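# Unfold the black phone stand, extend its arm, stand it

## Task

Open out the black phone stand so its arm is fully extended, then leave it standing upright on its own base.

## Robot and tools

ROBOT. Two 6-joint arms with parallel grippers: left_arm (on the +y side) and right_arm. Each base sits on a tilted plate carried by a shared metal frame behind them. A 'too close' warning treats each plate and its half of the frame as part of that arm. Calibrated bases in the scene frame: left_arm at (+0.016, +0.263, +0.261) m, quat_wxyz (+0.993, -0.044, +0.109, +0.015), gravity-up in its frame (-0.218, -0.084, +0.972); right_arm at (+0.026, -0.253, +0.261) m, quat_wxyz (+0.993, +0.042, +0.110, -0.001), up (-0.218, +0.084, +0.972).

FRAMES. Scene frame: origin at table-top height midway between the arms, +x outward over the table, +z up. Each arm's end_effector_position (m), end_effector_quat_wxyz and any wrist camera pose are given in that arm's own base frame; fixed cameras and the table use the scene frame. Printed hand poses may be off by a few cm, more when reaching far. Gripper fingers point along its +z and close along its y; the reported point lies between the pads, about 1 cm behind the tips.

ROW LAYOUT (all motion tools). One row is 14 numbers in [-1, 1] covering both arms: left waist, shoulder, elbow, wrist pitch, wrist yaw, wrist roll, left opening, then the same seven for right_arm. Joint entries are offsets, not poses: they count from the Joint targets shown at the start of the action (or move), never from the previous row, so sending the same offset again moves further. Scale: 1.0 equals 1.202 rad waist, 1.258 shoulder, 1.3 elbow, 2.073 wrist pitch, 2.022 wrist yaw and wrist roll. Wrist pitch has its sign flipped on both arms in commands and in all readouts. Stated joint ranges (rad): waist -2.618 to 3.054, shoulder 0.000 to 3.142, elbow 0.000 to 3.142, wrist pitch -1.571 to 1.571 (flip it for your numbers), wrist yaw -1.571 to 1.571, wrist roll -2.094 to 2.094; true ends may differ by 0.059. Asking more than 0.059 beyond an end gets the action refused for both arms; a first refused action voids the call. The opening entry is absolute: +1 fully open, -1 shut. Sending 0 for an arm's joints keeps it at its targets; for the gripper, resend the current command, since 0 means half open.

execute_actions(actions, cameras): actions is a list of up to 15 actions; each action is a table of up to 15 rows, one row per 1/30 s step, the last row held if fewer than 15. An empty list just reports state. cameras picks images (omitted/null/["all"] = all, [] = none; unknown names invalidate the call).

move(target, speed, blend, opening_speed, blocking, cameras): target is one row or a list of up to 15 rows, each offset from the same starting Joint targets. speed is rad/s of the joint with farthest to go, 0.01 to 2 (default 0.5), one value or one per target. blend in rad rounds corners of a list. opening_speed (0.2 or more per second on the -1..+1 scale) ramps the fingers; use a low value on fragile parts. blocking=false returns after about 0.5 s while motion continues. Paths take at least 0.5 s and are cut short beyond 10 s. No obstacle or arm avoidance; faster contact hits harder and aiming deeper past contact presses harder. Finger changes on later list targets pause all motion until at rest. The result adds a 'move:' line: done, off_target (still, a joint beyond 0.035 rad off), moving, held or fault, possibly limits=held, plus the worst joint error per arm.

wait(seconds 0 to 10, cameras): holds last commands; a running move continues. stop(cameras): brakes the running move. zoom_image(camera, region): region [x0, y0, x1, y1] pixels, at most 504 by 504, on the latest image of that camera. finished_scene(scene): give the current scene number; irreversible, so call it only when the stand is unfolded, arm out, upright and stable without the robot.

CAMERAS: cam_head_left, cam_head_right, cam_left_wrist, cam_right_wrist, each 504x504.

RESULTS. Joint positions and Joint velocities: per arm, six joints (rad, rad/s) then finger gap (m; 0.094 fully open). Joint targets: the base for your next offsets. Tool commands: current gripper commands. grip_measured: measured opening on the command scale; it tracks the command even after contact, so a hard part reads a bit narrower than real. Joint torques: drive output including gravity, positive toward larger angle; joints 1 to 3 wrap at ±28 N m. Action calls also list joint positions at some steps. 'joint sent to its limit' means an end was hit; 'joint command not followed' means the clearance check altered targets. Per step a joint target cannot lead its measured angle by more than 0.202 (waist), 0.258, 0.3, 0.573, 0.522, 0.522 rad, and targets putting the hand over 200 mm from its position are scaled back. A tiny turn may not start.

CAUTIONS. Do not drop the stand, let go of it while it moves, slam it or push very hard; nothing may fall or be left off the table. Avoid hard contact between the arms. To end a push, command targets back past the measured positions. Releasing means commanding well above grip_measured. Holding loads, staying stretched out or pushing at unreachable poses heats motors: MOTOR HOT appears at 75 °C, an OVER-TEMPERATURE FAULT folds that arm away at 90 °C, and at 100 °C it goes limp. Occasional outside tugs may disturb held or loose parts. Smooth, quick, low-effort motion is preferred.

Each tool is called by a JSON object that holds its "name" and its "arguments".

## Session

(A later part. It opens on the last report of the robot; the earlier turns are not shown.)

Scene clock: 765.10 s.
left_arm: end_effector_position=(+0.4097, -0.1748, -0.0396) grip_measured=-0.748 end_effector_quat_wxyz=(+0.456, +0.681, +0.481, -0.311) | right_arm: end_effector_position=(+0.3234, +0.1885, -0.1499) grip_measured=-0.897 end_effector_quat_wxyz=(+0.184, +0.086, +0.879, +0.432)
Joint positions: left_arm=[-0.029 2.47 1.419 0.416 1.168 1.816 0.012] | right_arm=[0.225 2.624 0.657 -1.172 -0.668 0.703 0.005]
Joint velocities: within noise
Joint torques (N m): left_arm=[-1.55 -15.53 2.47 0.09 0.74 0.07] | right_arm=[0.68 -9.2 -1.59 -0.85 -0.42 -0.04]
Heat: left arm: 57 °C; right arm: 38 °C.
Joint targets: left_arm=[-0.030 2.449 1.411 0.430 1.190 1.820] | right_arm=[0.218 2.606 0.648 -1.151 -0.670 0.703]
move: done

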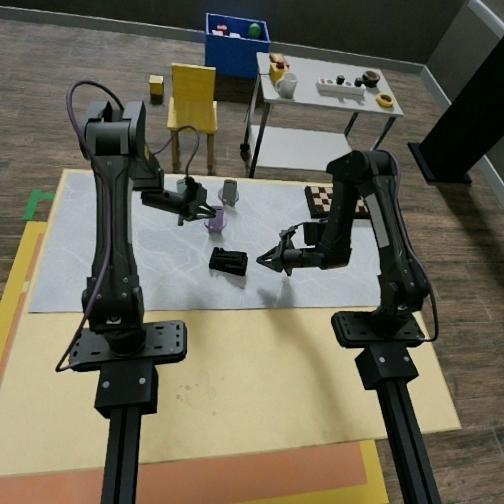

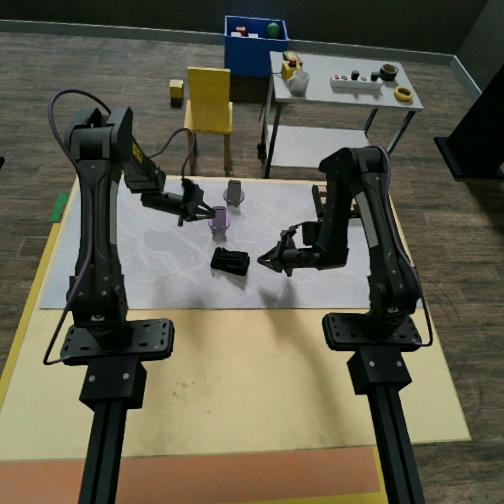

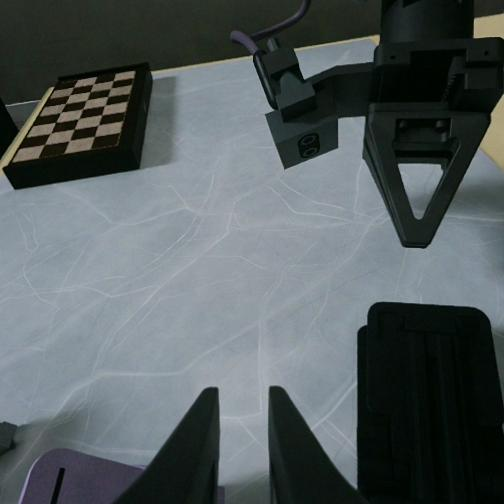

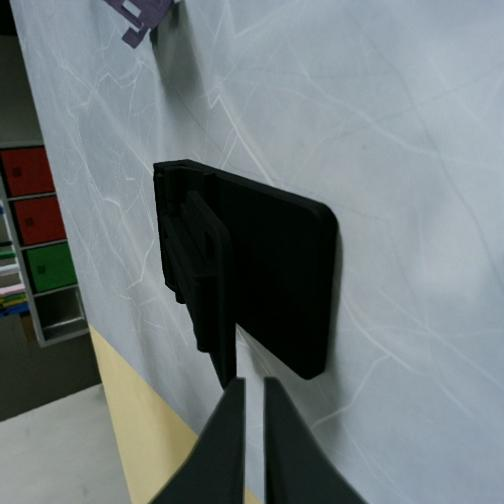

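{"name": "move", "arguments": {"target": [0,0,0,0,0,0,-0.75,0.0424,0.225,0.1308,-0.1177,-0.042,0.0574,-1], "speed": 0.15}}

{"name": "zoom_image", "arguments": {"camera": "cam_right_wrist", "region": [50, 100, 400, 450]}}

{"name": "zoom_image", "arguments": {"camera": "cam_head_left", "region": [200, 220, 300, 300]}}

Scene clock: 823.90 s.
left_arm: end_effector_position=(+0.4097, -0.1748, -0.0396) grip_measured=-0.748 end_effector_quat_wxyz=(+0.456, +0.681, +0.481, -0.311) | right_arm: end_effector_position=(+0.3292, +0.2123, -0.1780) grip_measured=-0.993 end_effector_quat_wxyz=(+0.183, +0.080, +0.850, +0.488)
Joint positions: left_arm=[-0.029 2.47 1.419 0.416 1.168 1.816 0.012] | right_arm=[0.259 2.86 0.809 -1.385 -0.738 0.819 0]
Joint velocities: within noise
Joint torques (N m): left_arm=[-1.57 -15.61 2.66 0.14 0.72 0.07] | right_arm=[2.22 -5.97 -0.31 -1.24 -0.58 -0.02]
Heat: left arm: 58 °C; right arm: 44 °C.
Joint targets: left_arm=[-0.030 2.449 1.411 0.430 1.190 1.820] | right_arm=[0.269 2.889 0.818 -1.395 -0.755 0.819]
move: done

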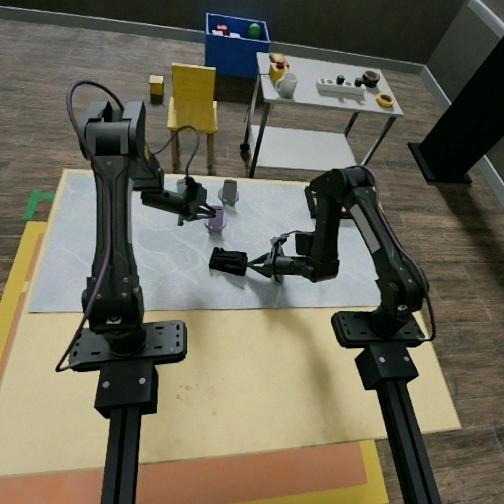

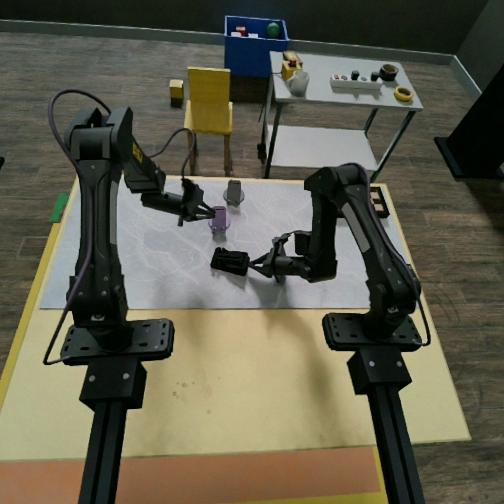

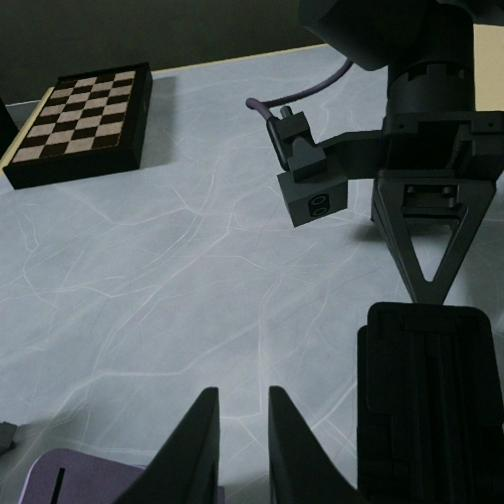

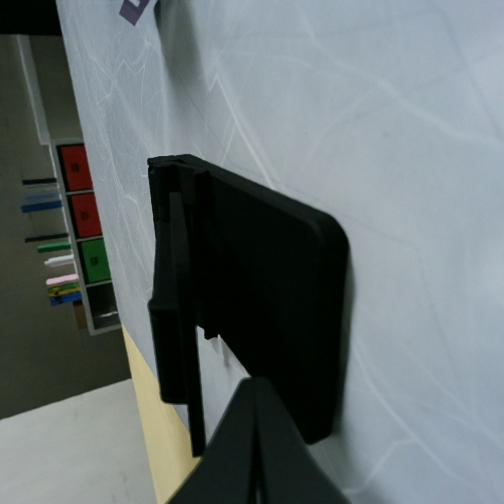

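Scaled by 1.440 from the camera's 504x504 image, which has a finer 720x720 frame.

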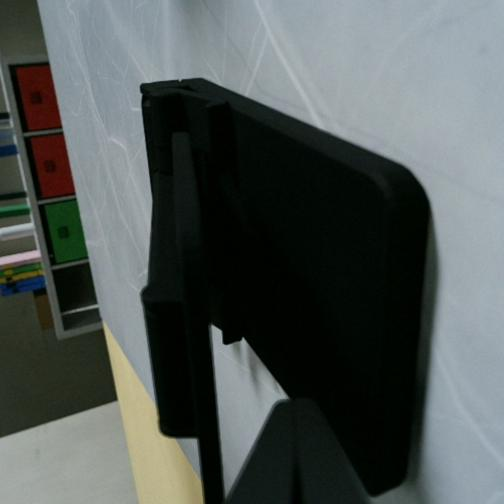

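Scaled by 5.040 from the camera's 504x504 image, which has a finer 720x720 frame.

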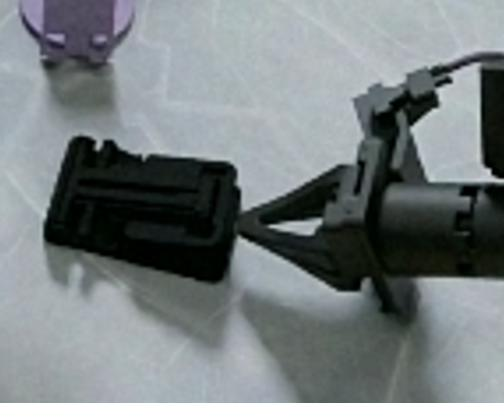

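{"name": "move", "arguments": {"target": [0,0,0,0,0,0,-0.75,0.0491,0.0326,0.0662,0.0048,0.0213,0.0242,-1], "speed": 0.08, "cameras": ["cam_left_wrist","cam_right_wrist"]}}

{"name": "zoom_image", "arguments": {"camera": "cam_right_wrist", "region": [50, 150, 400, 500]}}

Scene clock: 829.73 s.
left_arm: end_effector_position=(+0.4097, -0.1748, -0.0396) grip_measured=-0.748 end_effector_quat_wxyz=(+0.456, +0.681, +0.481, -0.311) | right_arm: end_effector_position=(+0.3385, +0.2355, -0.1842) grip_measured=-0.993 end_effector_quat_wxyz=(+0.182, +0.071, +0.845, +0.498)
Joint positions: left_arm=[-0.029 2.47 1.419 0.416 1.168 1.816 0.012] | right_arm=[0.318 2.899 0.897 -1.386 -0.716 0.868 0]
Joint velocities: within noise
Joint torques (N m): left_arm=[-1.62 -15.62 2.48 0.11 0.73 0.07] | right_arm=[2.28 -6.43 -0.06 -1.25 -0.36 -0.02]
Heat: left arm: 58 °C; right arm: 43 °C.
Joint targets: left_arm=[-0.030 2.449 1.411 0.430 1.190 1.820] | right_arm=[0.328 2.930 0.904 -1.385 -0.712 0.868]
move: done
Images, in order (width x height): cam_left_wrist 504x504, cam_right_wrist 504x504.

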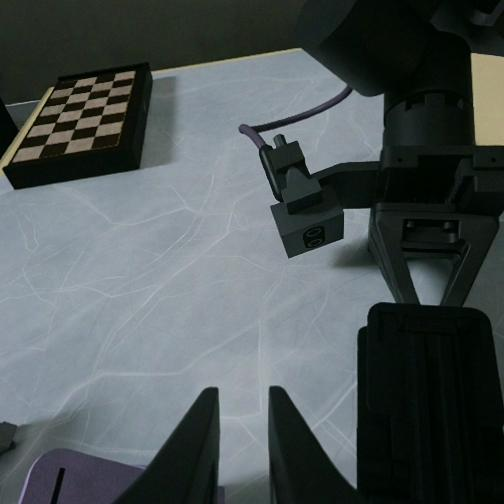

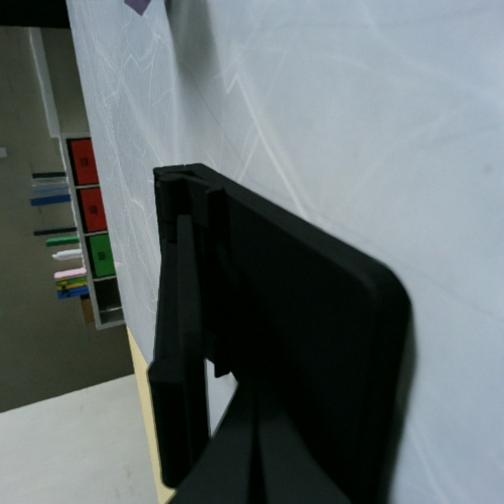

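Scaled by 1.440 from the camera's 504x504 image, which has a finer 720x720 frame.

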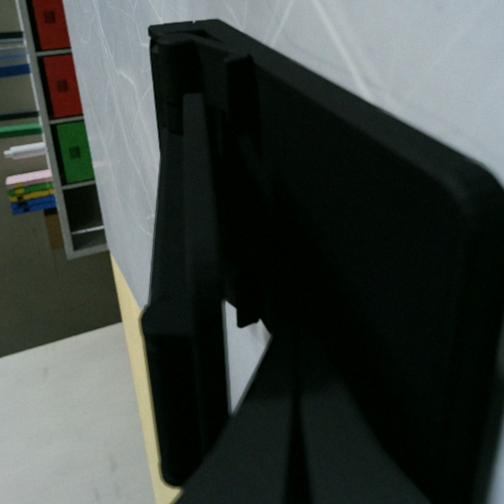

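{"name": "move", "arguments": {"target": [0,0,0,0,0,0,-0.75,0,0,0,0,0,0,-0.6], "opening_speed": 0.25, "cameras": ["cam_left_wrist","cam_right_wrist","cam_head_left"]}}

{"name": "zoom_image", "arguments": {"camera": "cam_head_left", "region": [200, 220, 300, 300]}}

Scene clock: 841.37 s.
left_arm: end_effector_position=(+0.4097, -0.1748, -0.0396) grip_measured=-0.748 end_effector_quat_wxyz=(+0.456, +0.681, +0.481, -0.311) | right_arm: end_effector_position=(+0.3396, +0.2356, -0.1833) grip_measured=-0.606 end_effector_quat_wxyz=(+0.185, +0.071, +0.844, +0.499)
Joint positions: left_arm=[-0.029 2.47 1.419 0.416 1.168 1.816 0.012] | right_arm=[0.318 2.899 0.897 -1.392 -0.714 0.87 0.019]
Joint velocities: within noise
Joint torques (N m): left_arm=[-1.29 -15.65 2.25 0.2 0.74 0.07] | right_arm=[2.33 -6.2 -0.21 -1.18 -0.36 -0.05]
Heat: left arm: 58 °C; right arm: 41 °C.
Joint targets: left_arm=[-0.030 2.449 1.411 0.430 1.190 1.820] | right_arm=[0.328 2.930 0.904 -1.385 -0.712 0.868]
move: done
Images, in order (width x height): cam_head_left 504x504, cam_left_wrist 504x504, cam_right_wrist 504x504.

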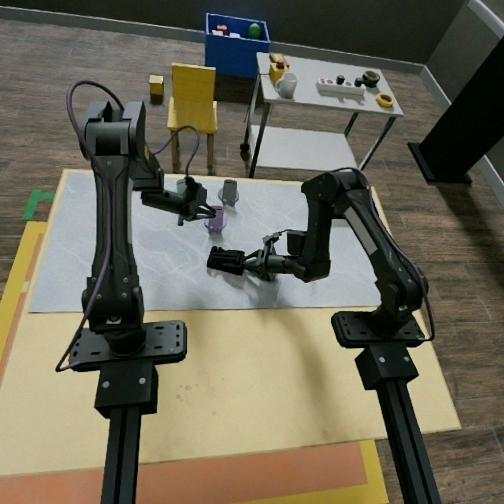

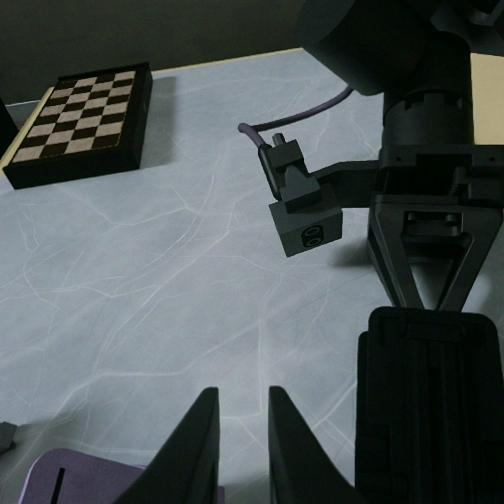

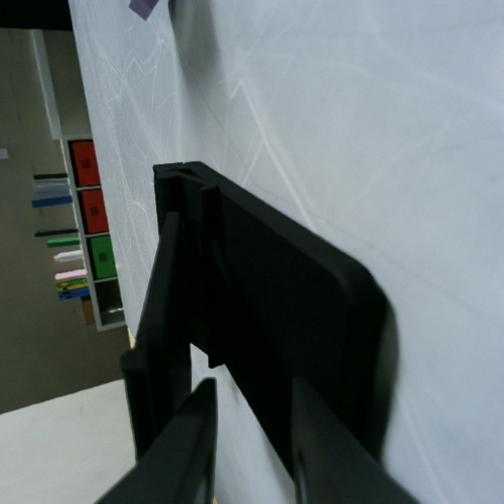

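Scaled by 5.040 from the camera's 504x504 image, which has a finer 720x720 frame.

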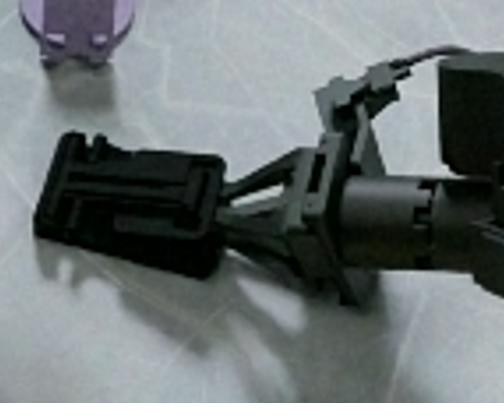

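{"name": "move", "arguments": {"target": [0,0,0,0,0,0,-0.75,0.0083,-0.0261,-0.0054,0.0124,0,0,-0.3], "opening_speed": 0.25, "speed": 0.04, "cameras": ["cam_left_wrist","cam_right_wrist","cam_head_left"]}}

{"name": "zoom_image", "arguments": {"camera": "cam_head_left", "region": [200, 220, 300, 300]}}

Scene clock: 850.77 s.
left_arm: end_effector_position=(+0.4097, -0.1748, -0.0396) grip_measured=-0.748 end_effector_quat_wxyz=(+0.456, +0.681, +0.481, -0.311) | right_arm: end_effector_position=(+0.3375, +0.2397, -0.1803) grip_measured=-0.307 end_effector_quat_wxyz=(+0.182, +0.066, +0.840, +0.506)
Joint positions: left_arm=[-0.029 2.47 1.419 0.416 1.168 1.816 0.012] | right_arm=[0.325 2.899 0.897 -1.404 -0.727 0.878 0.033]
Joint velocities: within noise
Joint torques (N m): left_arm=[-1.42 -15.71 2.52 0.14 0.76 0.07] | right_arm=[2.5 -8.65 -0.58 -0.84 -0.26 -0.14]
Heat: left arm: 59 °C; right arm: 40 °C.
Joint targets: left_arm=[-0.030 2.449 1.411 0.430 1.190 1.820] | right_arm=[0.338 2.897 0.897 -1.360 -0.712 0.868]
move: off_target (right_arm); right_arm: the wrist pitch is farthest, 0.045 rad from its target
Images, in order (width x height): cam_head_left 504x504, cam_left_wrist 504x504, cam_right_wrist 504x504.

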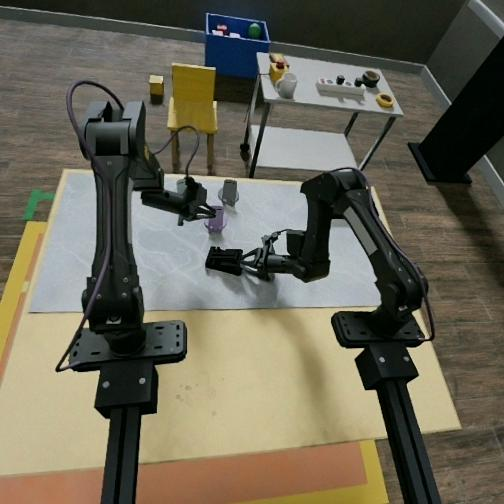

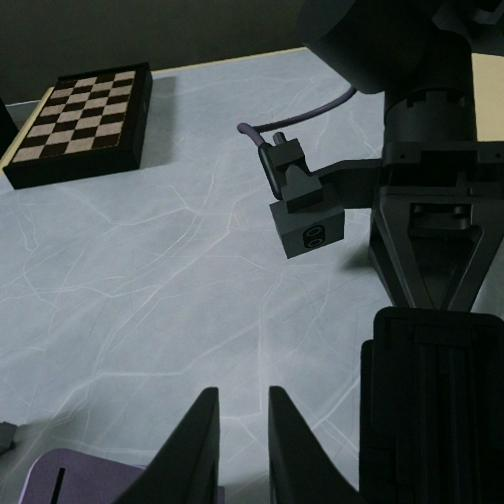

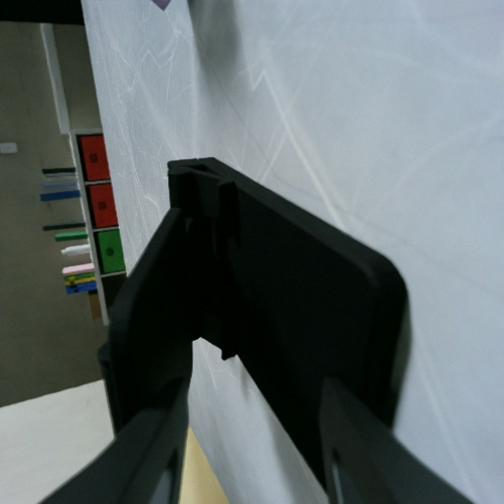

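Scaled by 5.040 from the camera's 504x504 image, which has a finer 720x720 frame.

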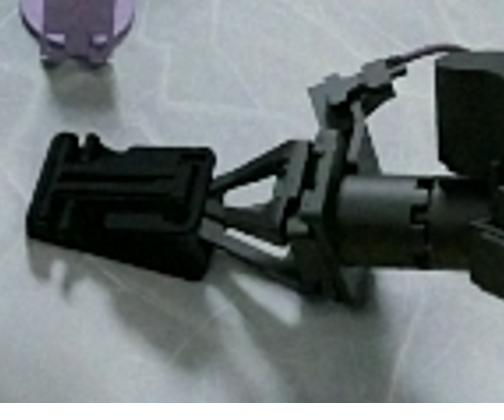

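{"name": "move", "arguments": {"target": [0,0,0,0,0,0,-0.75,0.0083,-0.035,-0.01,0.0124,0,0,0.0], "opening_speed": 0.25, "speed": 0.04, "cameras": ["cam_left_wrist","cam_right_wrist","cam_head_left"]}}

{"name": "zoom_image", "arguments": {"camera": "cam_head_left", "region": [200, 220, 300, 300]}}

Scene clock: 856.70 s.
left_arm: end_effector_position=(+0.4097, -0.1748, -0.0396) grip_measured=-0.748 end_effector_quat_wxyz=(+0.456, +0.681, +0.481, -0.311) | right_arm: end_effector_position=(+0.3377, +0.2460, -0.1738) grip_measured=-0.006 end_effector_quat_wxyz=(+0.177, +0.060, +0.840, +0.509)
Joint positions: left_arm=[-0.029 2.47 1.419 0.416 1.168 1.816 0.012] | right_arm=[0.338 2.87 0.893 -1.378 -0.731 0.878 0.047]
Joint velocities: within noise
Joint torques (N m): left_arm=[-1.26 -15.58 2.45 0.11 0.75 0.05] | right_arm=[2.37 -9.88 -1.37 -0.88 -0.15 -0.15]
Heat: left arm: 59 °C; right arm: 40 °C.
Joint targets: left_arm=[-0.030 2.449 1.411 0.430 1.190 1.820] | right_arm=[0.348 2.853 0.884 -1.334 -0.712 0.868]
move: off_target (right_arm); right_arm: the wrist pitch is farthest, 0.043 rad from its target
Images, in order (width x height): cam_head_left 504x504, cam_left_wrist 504x504, cam_right_wrist 504x504.

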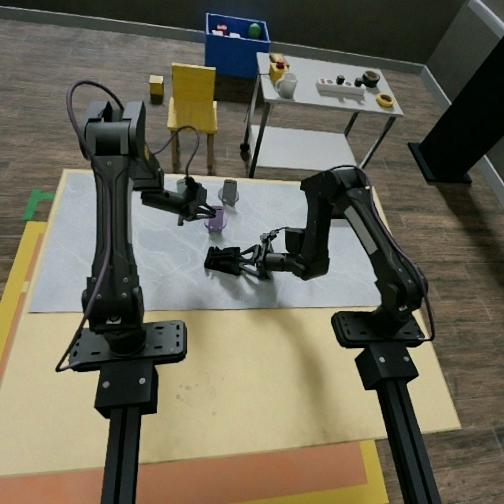

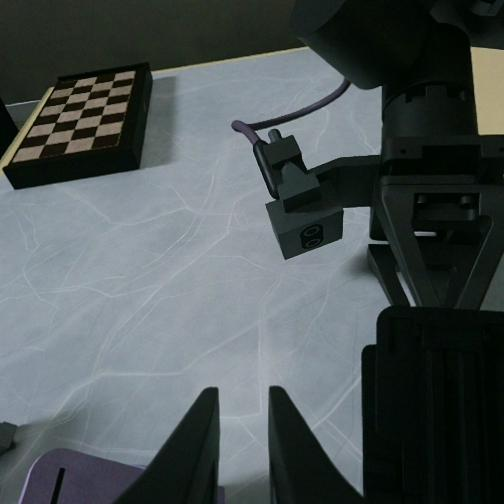

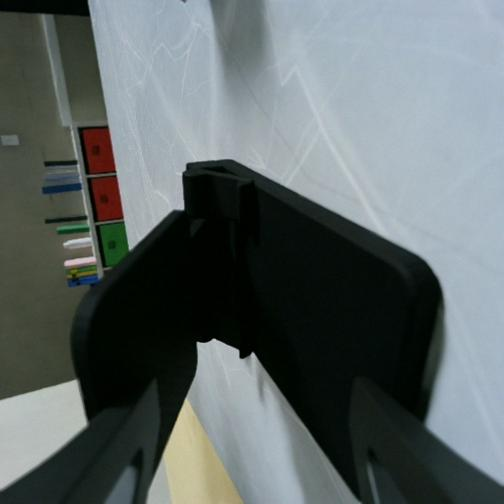

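Scaled by 5.040 from the camera's 504x504 image, which has a finer 720x720 frame.

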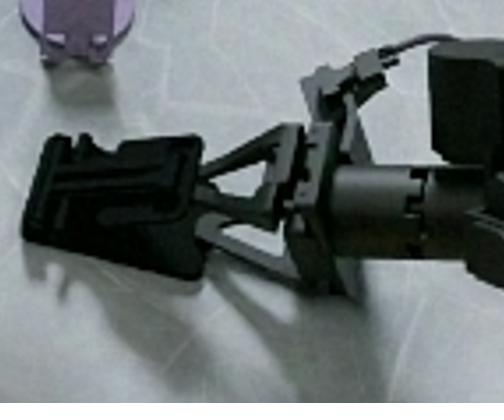

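{"name": "move", "arguments": {"target": [0,0,0,0,0,0,-0.75,0.0083,-0.035,-0.01,0.0124,0,0,0.3], "opening_speed": 0.25, "speed": 0.04, "cameras": ["cam_left_wrist","cam_right_wrist","cam_head_left"]}}

{"name": "zoom_image", "arguments": {"camera": "cam_head_left", "region": [200, 220, 300, 300]}}

Scene clock: 861.43 s.
left_arm: end_effector_position=(+0.4097, -0.1748, -0.0396) grip_measured=-0.748 end_effector_quat_wxyz=(+0.456, +0.681, +0.481, -0.311) | right_arm: end_effector_position=(+0.3386, +0.2489, -0.1669) grip_measured=+0.297 end_effector_quat_wxyz=(+0.173, +0.061, +0.844, +0.504)
Joint positions: left_arm=[-0.029 2.47 1.419 0.416 1.168 1.816 0.012] | right_arm=[0.348 2.828 0.877 -1.339 -0.721 0.878 0.061]
Joint velocities: within noise
Joint torques (N m): left_arm=[-1.46 -15.68 2.5 0.13 0.74 0.03] | right_arm=[2.32 -9.99 -0.83 -0.97 -0.32 -0.12]
Heat: left arm: 59 °C; right arm: 41 °C.
Joint targets: left_arm=[-0.030 2.449 1.411 0.430 1.190 1.820] | right_arm=[0.358 2.809 0.871 -1.308 -0.712 0.868]
move: done
Images, in order (width x height): cam_head_left 504x504, cam_left_wrist 504x504, cam_right_wrist 504x504.

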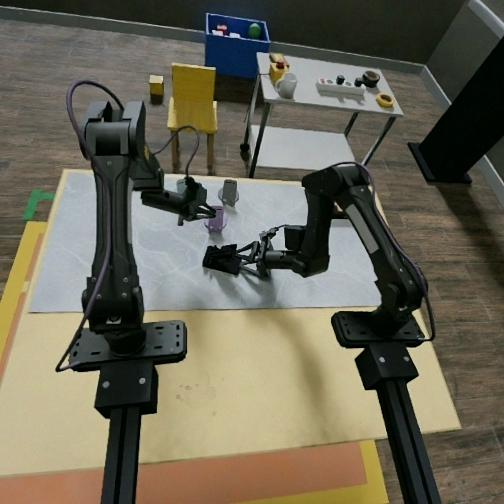

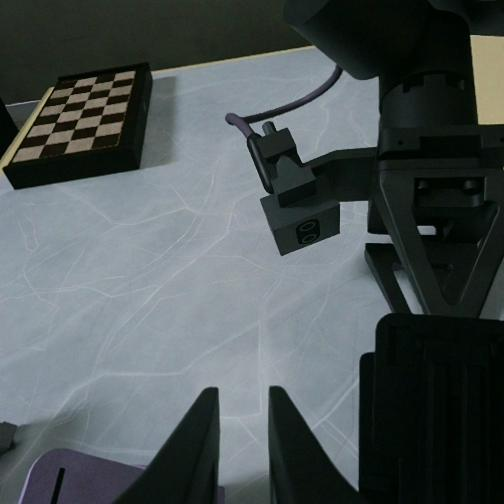

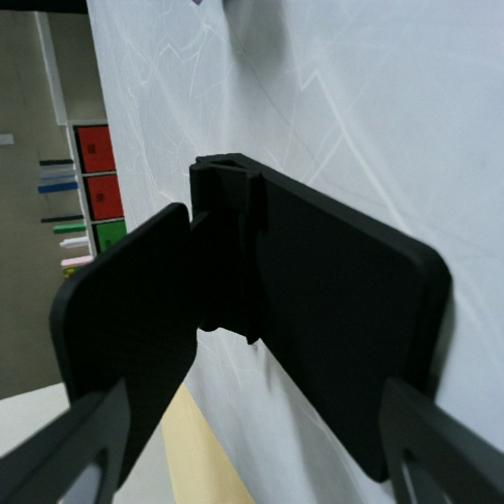

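Scaled by 5.040 from the camera's 504x504 image, which has a finer 720x720 frame.

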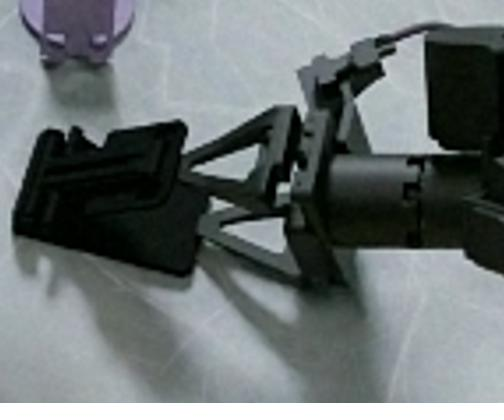

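{"name": "move", "arguments": {"target": [[0,0,0,0,0,0,-0.75,0,0,0,0,0,0,0.15],[0,0,0,0,0,0,-0.75,0.033,-0.012,0.0437,0.035,0,0,0.15]], "speed": 0.08, "cameras": ["cam_left_wrist","cam_right_wrist","cam_head_left"]}}

{"name": "zoom_image", "arguments": {"camera": "cam_head_left", "region": [200, 220, 300, 300]}}

Scene clock: 870.87 s.
left_arm: end_effector_position=(+0.4097, -0.1748, -0.0396) grip_measured=-0.748 end_effector_quat_wxyz=(+0.456, +0.681, +0.481, -0.311) | right_arm: end_effector_position=(+0.3390, +0.2648, -0.1708) grip_measured=+0.153 end_effector_quat_wxyz=(+0.156, +0.052, +0.850, +0.501)
Joint positions: left_arm=[-0.029 2.47 1.419 0.416 1.168 1.816 0.012] | right_arm=[0.386 2.818 0.922 -1.258 -0.713 0.878 0.054]
Joint velocities: within noise
Joint torques (N m): left_arm=[-1.39 -15.75 2.39 0.11 0.76 0.06] | right_arm=[2.56 -10.78 0.5 -1.02 -0.4 -0.13]
Heat: left arm: 59 °C; right arm: 41 °C.
Joint targets: left_arm=[-0.030 2.449 1.411 0.430 1.190 1.820] | right_arm=[0.398 2.794 0.928 -1.236 -0.712 0.868]
move: done
Images, in order (width x height): cam_head_left 504x504, cam_left_wrist 504x504, cam_right_wrist 504x504.

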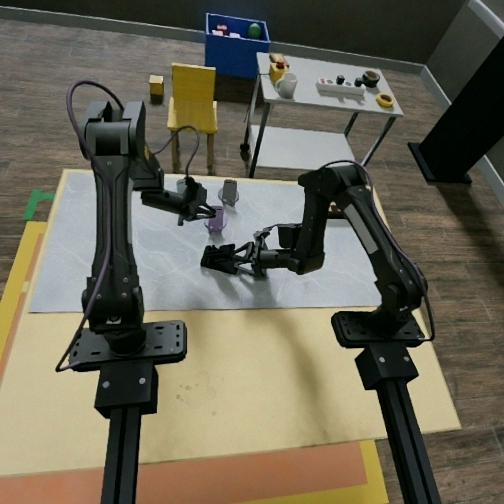

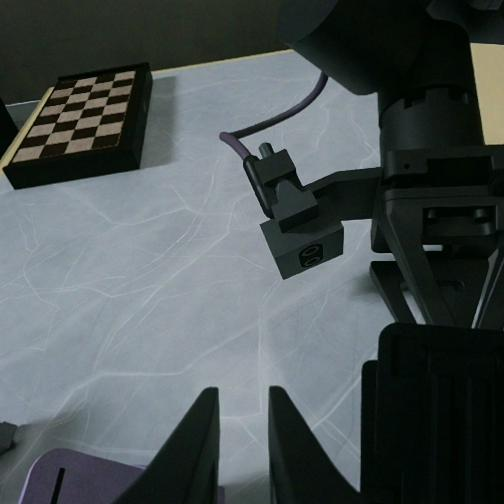

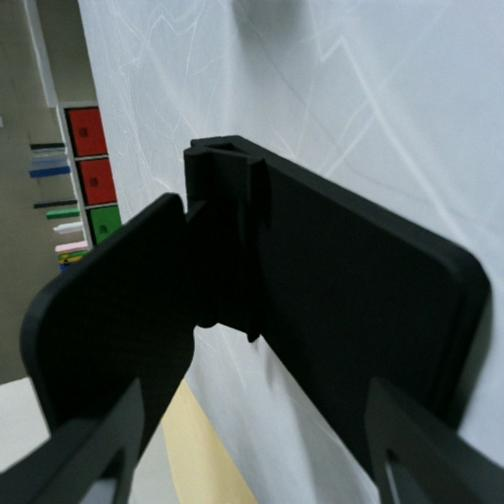

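Scaled by 5.040 from the camera's 504x504 image, which has a finer 720x720 frame.

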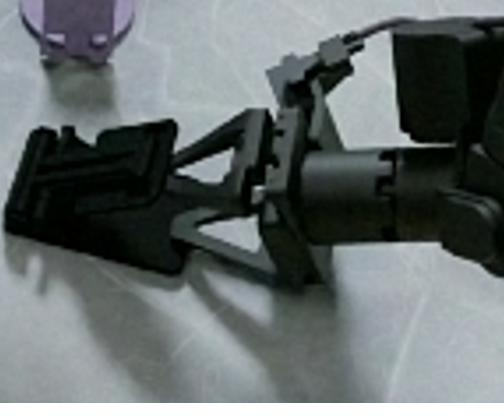

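{"name": "move", "arguments": {"target": [0,0,0,0,0,0,-0.75,0.0083,-0.035,-0.01,0.0124,0,0,0.5], "opening_speed": 0.25, "speed": 0.04, "cameras": ["cam_left_wrist","cam_right_wrist","cam_head_left"]}}

{"name": "zoom_image", "arguments": {"camera": "cam_head_left", "region": [200, 220, 300, 300]}}

Scene clock: 875.83 s.
left_arm: end_effector_position=(+0.4097, -0.1748, -0.0396) grip_measured=-0.748 end_effector_quat_wxyz=(+0.456, +0.681, +0.481, -0.311) | right_arm: end_effector_position=(+0.3448, +0.2711, -0.1585) grip_measured=+0.497 end_effector_quat_wxyz=(+0.159, +0.045, +0.848, +0.504)
Joint positions: left_arm=[-0.029 2.47 1.419 0.416 1.168 1.816 0.012] | right_arm=[0.395 2.774 0.922 -1.229 -0.712 0.878 0.07]
Joint velocities: within noise
Joint torques (N m): left_arm=[-1.31 -15.66 2.36 0.12 0.72 0.03] | right_arm=[2.74 -10.86 -0.27 -1.04 -0.41 -0.14]
Heat: left arm: 59 °C; right arm: 42 °C.
Joint targets: left_arm=[-0.030 2.449 1.411 0.430 1.190 1.820] | right_arm=[0.408 2.750 0.915 -1.210 -0.712 0.868]
move: done
Images, in order (width x height): cam_head_left 504x504, cam_left_wrist 504x504, cam_right_wrist 504x504.

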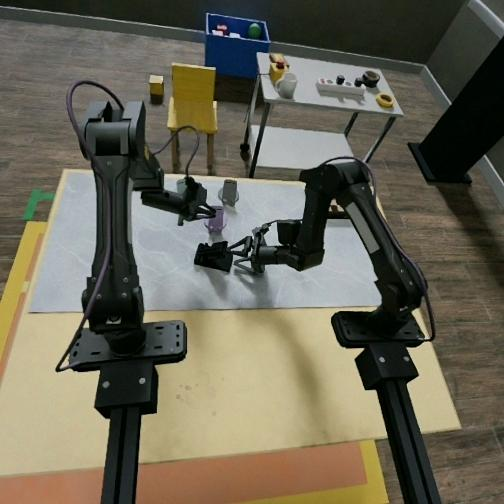

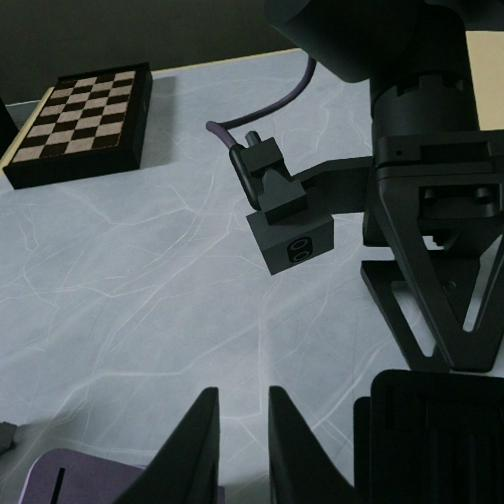

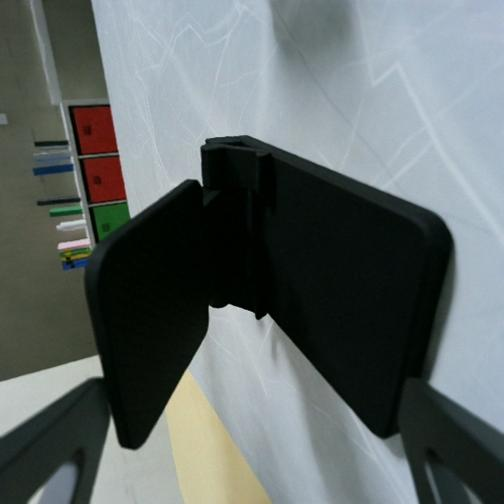

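Scaled by 5.040 from the camera's 504x504 image, which has a finer 720x720 frame.

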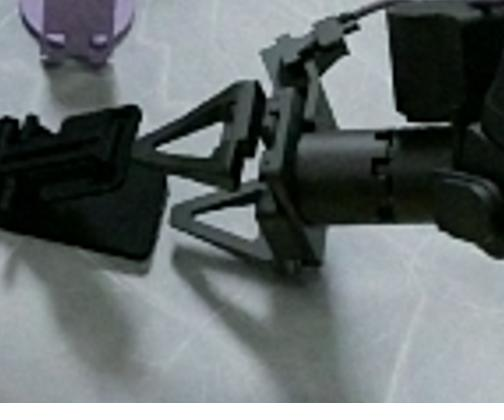

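{"name": "move", "arguments": {"target": [[0.1947,0,0.12,0.12,-0.2136,-0.5242,-1,0,0,0,0,0,0,0.5],[0.1947,0.2186,0.2431,0.2397,-0.2136,-0.5242,-1,0,0,0,0,0,0,0.5]], "speed": [0.5,0.3]}}

{"name": "zoom_image", "arguments": {"camera": "cam_head_left", "region": [180, 200, 300, 300]}}

Scene clock: 922.47 s.
left_arm: end_effector_position=(+0.3945, -0.0434, -0.1292) grip_measured=-0.992 end_effector_quat_wxyz=(+0.030, +0.195, +0.898, -0.393) | right_arm: end_effector_position=(+0.3449, +0.2712, -0.1583) grip_measured=+0.497 end_effector_quat_wxyz=(+0.160, +0.045, +0.848, +0.504)
Joint positions: left_arm=[0.2 2.701 1.714 0.918 0.753 0.761 0] | right_arm=[0.395 2.774 0.922 -1.229 -0.712 0.878 0.07]
Joint velocities: within noise
Joint torques (N m): left_arm=[-0.39 -11.93 3.55 0.9 0.38 0.01] | right_arm=[2.78 -10.91 -0.34 -1.03 -0.38 -0.16]
Heat: left arm: 60 °C; right arm: 48 °C.
Joint targets: left_arm=[0.204 2.724 1.726 0.927 0.758 0.760] | right_arm=[0.408 2.750 0.915 -1.210 -0.712 0.868]
move: done

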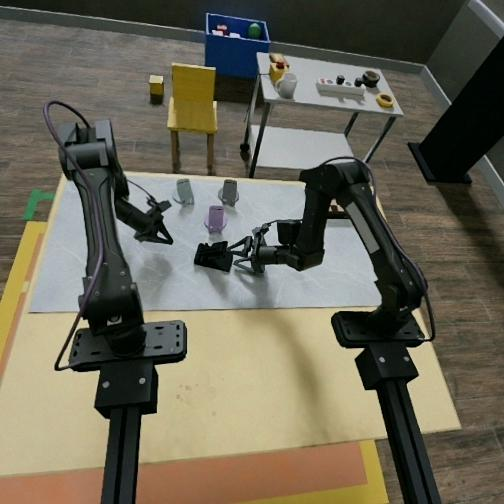

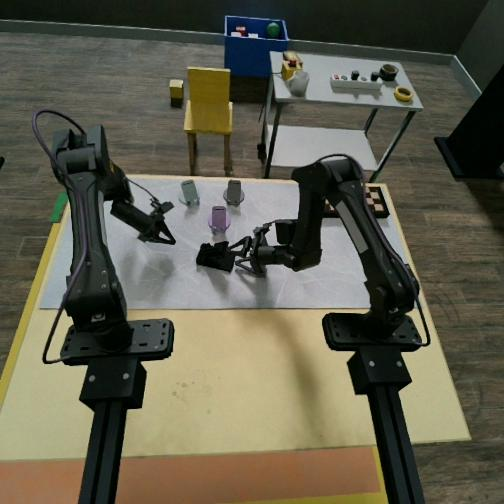

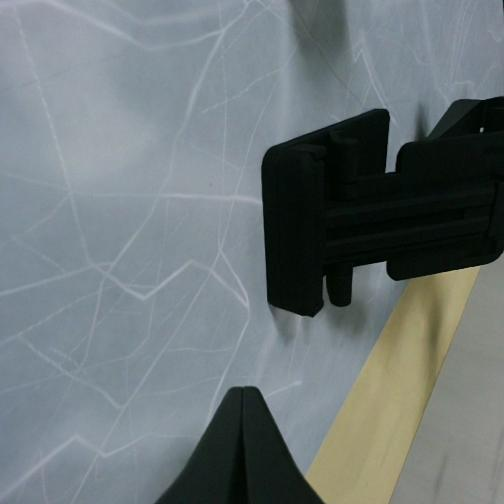

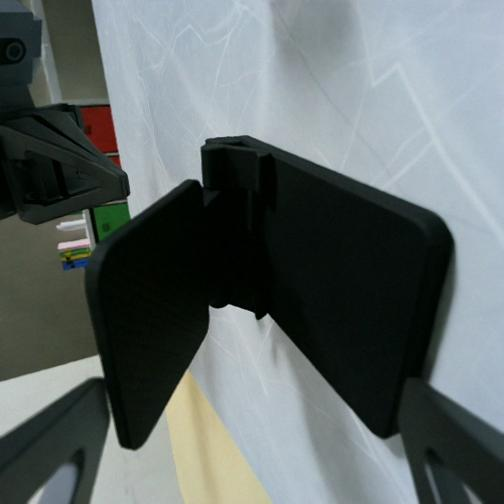

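Scaled by 4.200 from the camera's 504x504 image, which has a finer 720x720 frame.

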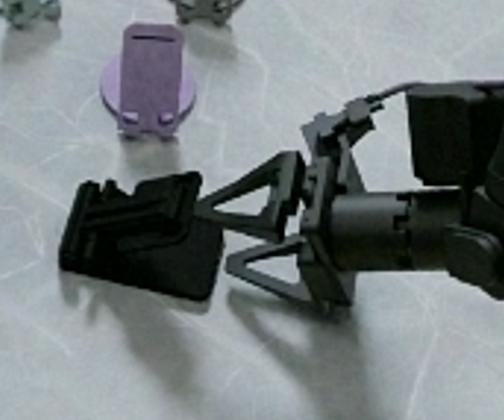

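{"name": "move", "arguments": {"target": [-0.1098,0.0421,-0.1223,-0.152,0.0208,-0.0885,-1,0,0,0,0,0,0,0.5], "speed": 0.1, "cameras": ["cam_left_wrist","cam_head_left"]}}

{"name": "zoom_image", "arguments": {"camera": "cam_head_left", "region": [180, 220, 280, 300]}}

Scene clock: 945.70 s.
left_arm: end_effector_position=(+0.3770, -0.0938, -0.1749) grip_measured=-0.992 end_effector_quat_wxyz=(+0.021, +0.185, +0.901, -0.392) | right_arm: end_effector_position=(+0.3449, +0.2712, -0.1583) grip_measured=+0.497 end_effector_quat_wxyz=(+0.160, +0.045, +0.848, +0.504)
Joint positions: left_arm=[0.082 2.749 1.574 0.629 0.78 0.582 0] | right_arm=[0.395 2.774 0.922 -1.229 -0.712 0.878 0.07]
Joint velocities: within noise
Joint torques (N m): left_arm=[-1.74 -10.96 1.28 0.53 0.58 -0.03] | right_arm=[2.76 -10.86 -0.29 -1.05 -0.38 -0.15]
Heat: left arm: 58 °C; right arm: 49 °C.
Joint targets: left_arm=[0.072 2.777 1.567 0.612 0.800 0.581] | right_arm=[0.408 2.750 0.915 -1.210 -0.712 0.868]
move: done
Images, in order (width x height): cam_head_left 504x504, cam_left_wrist 504x504.

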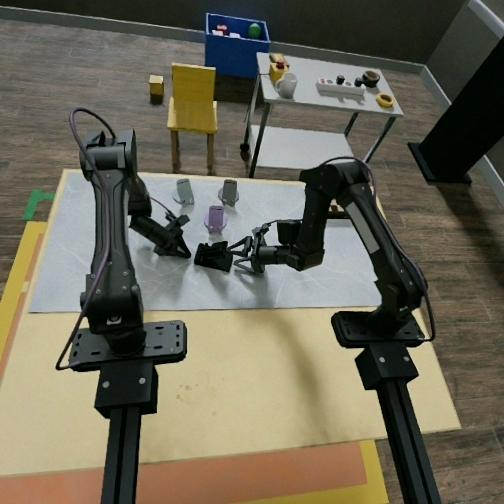

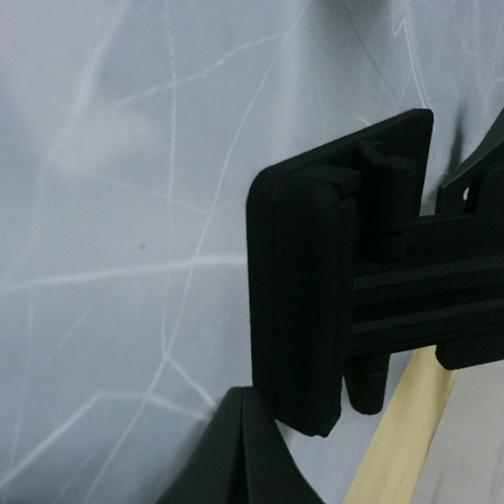

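Scaled by 5.040 from the camera's 504x504 image, which has a finer 720x720 frame.

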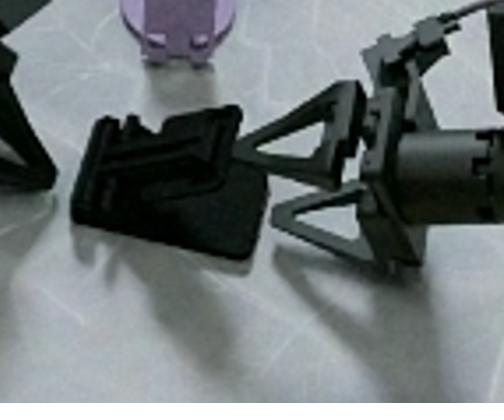

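{"name": "move", "arguments": {"target": [-0.0238,0.0031,-0.0008,-0.0024,0,0,-1,0,0,0,0,0,0,0.5], "speed": 0.08, "cameras": ["cam_left_wrist"]}}

Scene clock: 960.33 s.
left_arm: end_effector_position=(+0.3750, -0.1049, -0.1751) grip_measured=-0.992 end_effector_quat_wxyz=(+0.018, +0.199, +0.898, -0.392) | right_arm: end_effector_position=(+0.3449, +0.2712, -0.1583) grip_measured=+0.497 end_effector_quat_wxyz=(+0.160, +0.045, +0.848, +0.504)
Joint positions: left_arm=[0.052 2.749 1.574 0.624 0.78 0.582 0] | right_arm=[0.395 2.774 0.922 -1.229 -0.712 0.878 0.07]
Joint velocities: within noise
Joint torques (N m): left_arm=[-1.99 -10.43 1.5 0.41 0.58 0.02] | right_arm=[2.73 -10.91 -0.42 -1.02 -0.45 -0.14]
Heat: left arm: 57 °C; right arm: 50 °C.
Joint targets: left_arm=[0.043 2.781 1.566 0.607 0.800 0.582] | right_arm=[0.408 2.750 0.915 -1.210 -0.712 0.868]
move: done
Images, in order (width x height): cam_left_wrist 504x504.

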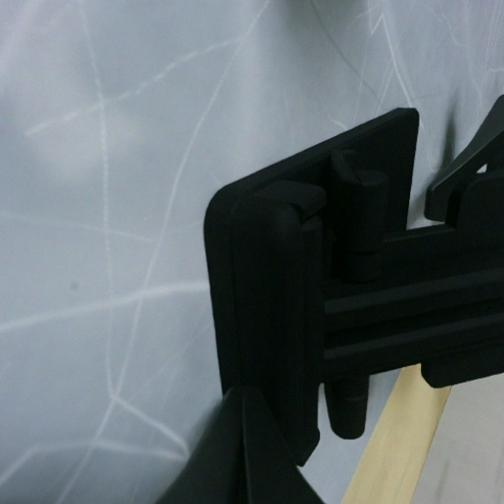

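{"name": "move", "arguments": {"target": [0,0.0083,0.0287,0.013,0,0,-1,0,0,0,0,0,0,0.5], "speed": 0.08, "cameras": ["cam_left_wrist"]}}

{"name": "move", "arguments": {"target": [0,0,0,0,0,0,-1,0.0182,0.0089,0.0386,0.0189,0,0,0.5], "speed": 0.06, "cameras": ["cam_left_wrist","cam_right_wrist","cam_head_left"]}}

{"name": "zoom_image", "arguments": {"camera": "cam_head_left", "region": [180, 220, 280, 300]}}

Scene clock: 986.67 s.
left_arm: end_effector_position=(+0.3789, -0.1047, -0.1777) grip_measured=-0.992 end_effector_quat_wxyz=(+0.021, +0.200, +0.898, -0.391) | right_arm: end_effector_position=(+0.3449, +0.2712, -0.1583) grip_measured=+0.497 end_effector_quat_wxyz=(+0.160, +0.045, +0.848, +0.504)
Joint positions: left_arm=[0.052 2.763 1.594 0.624 0.78 0.581 0] | right_arm=[0.395 2.774 0.922 -1.229 -0.712 0.878 0.07]
Joint velocities: within noise
Joint torques (N m): left_arm=[-1.77 -10.88 2.74 0.8 0.56 0.06] | right_arm=[2.71 -10.84 -0.54 -1.05 -0.4 -0.13]
Heat: left arm: 56 °C; right arm: 51 °C.
Joint targets: left_arm=[0.043 2.791 1.604 0.634 0.800 0.581] | right_arm=[0.408 2.750 0.915 -1.210 -0.712 0.868]
move: done
Images, in order (width x height): cam_left_wrist 504x504.

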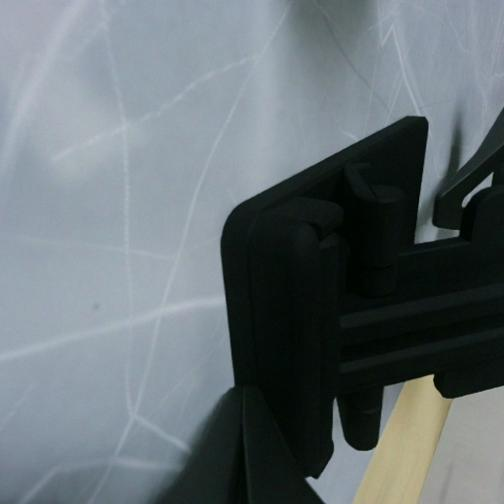

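Scene clock: 987.93 s.
left_arm: end_effector_position=(+0.3788, -0.1047, -0.1776) grip_measured=-0.992 end_effector_quat_wxyz=(+0.020, +0.200, +0.898, -0.391) | right_arm: end_effector_position=(+0.3470, +0.2827, -0.1584) grip_measured=+0.497 end_effector_quat_wxyz=(+0.154, +0.035, +0.848, +0.506)
Joint positions: left_arm=[0.052 2.763 1.594 0.625 0.78 0.581 0] | right_arm=[0.418 2.774 0.958 -1.193 -0.712 0.878 0.07]
Joint velocities: within noise
Joint torques (N m): left_arm=[-1.88 -10.88 2.84 0.74 0.57 0.03] | right_arm=[2.65 -10.17 1.03 -0.96 -0.4 -0.13]
Heat: left arm: 56 °C; right arm: 51 °C.
Joint targets: left_arm=[0.043 2.791 1.604 0.634 0.800 0.581] | right_arm=[0.429 2.761 0.965 -1.170 -0.712 0.868]
move: done
Images, in order (width x height): cam_head_left 504x504, cam_left_wrist 504x504, cam_right_wrist 504x504.

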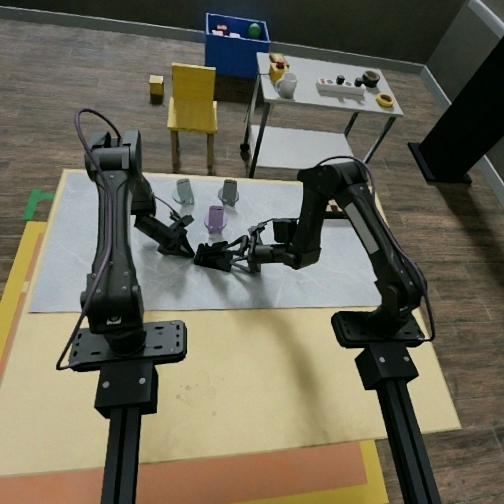

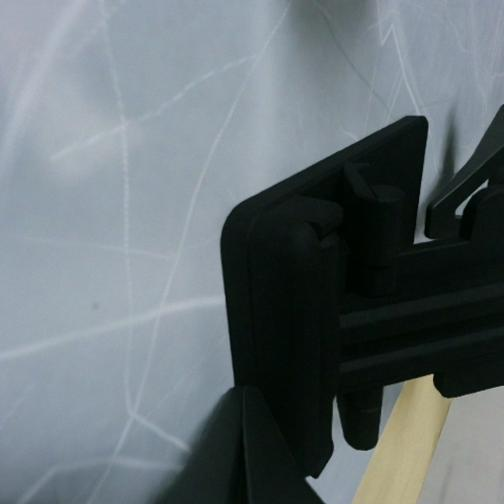

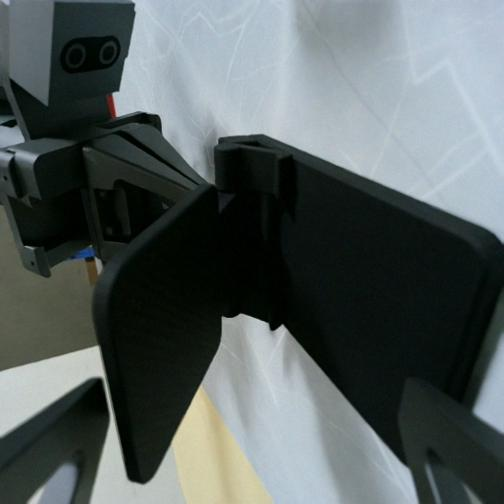

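Scaled by 5.040 from the camera's 504x504 image, which has a finer 720x720 frame.

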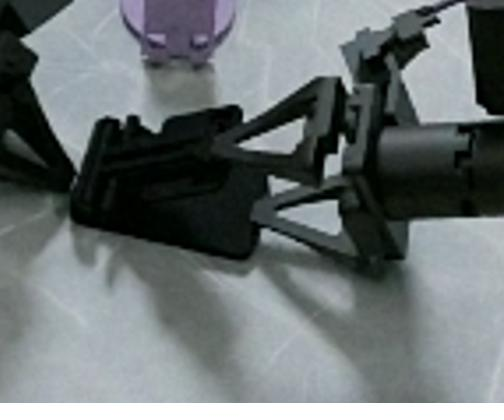

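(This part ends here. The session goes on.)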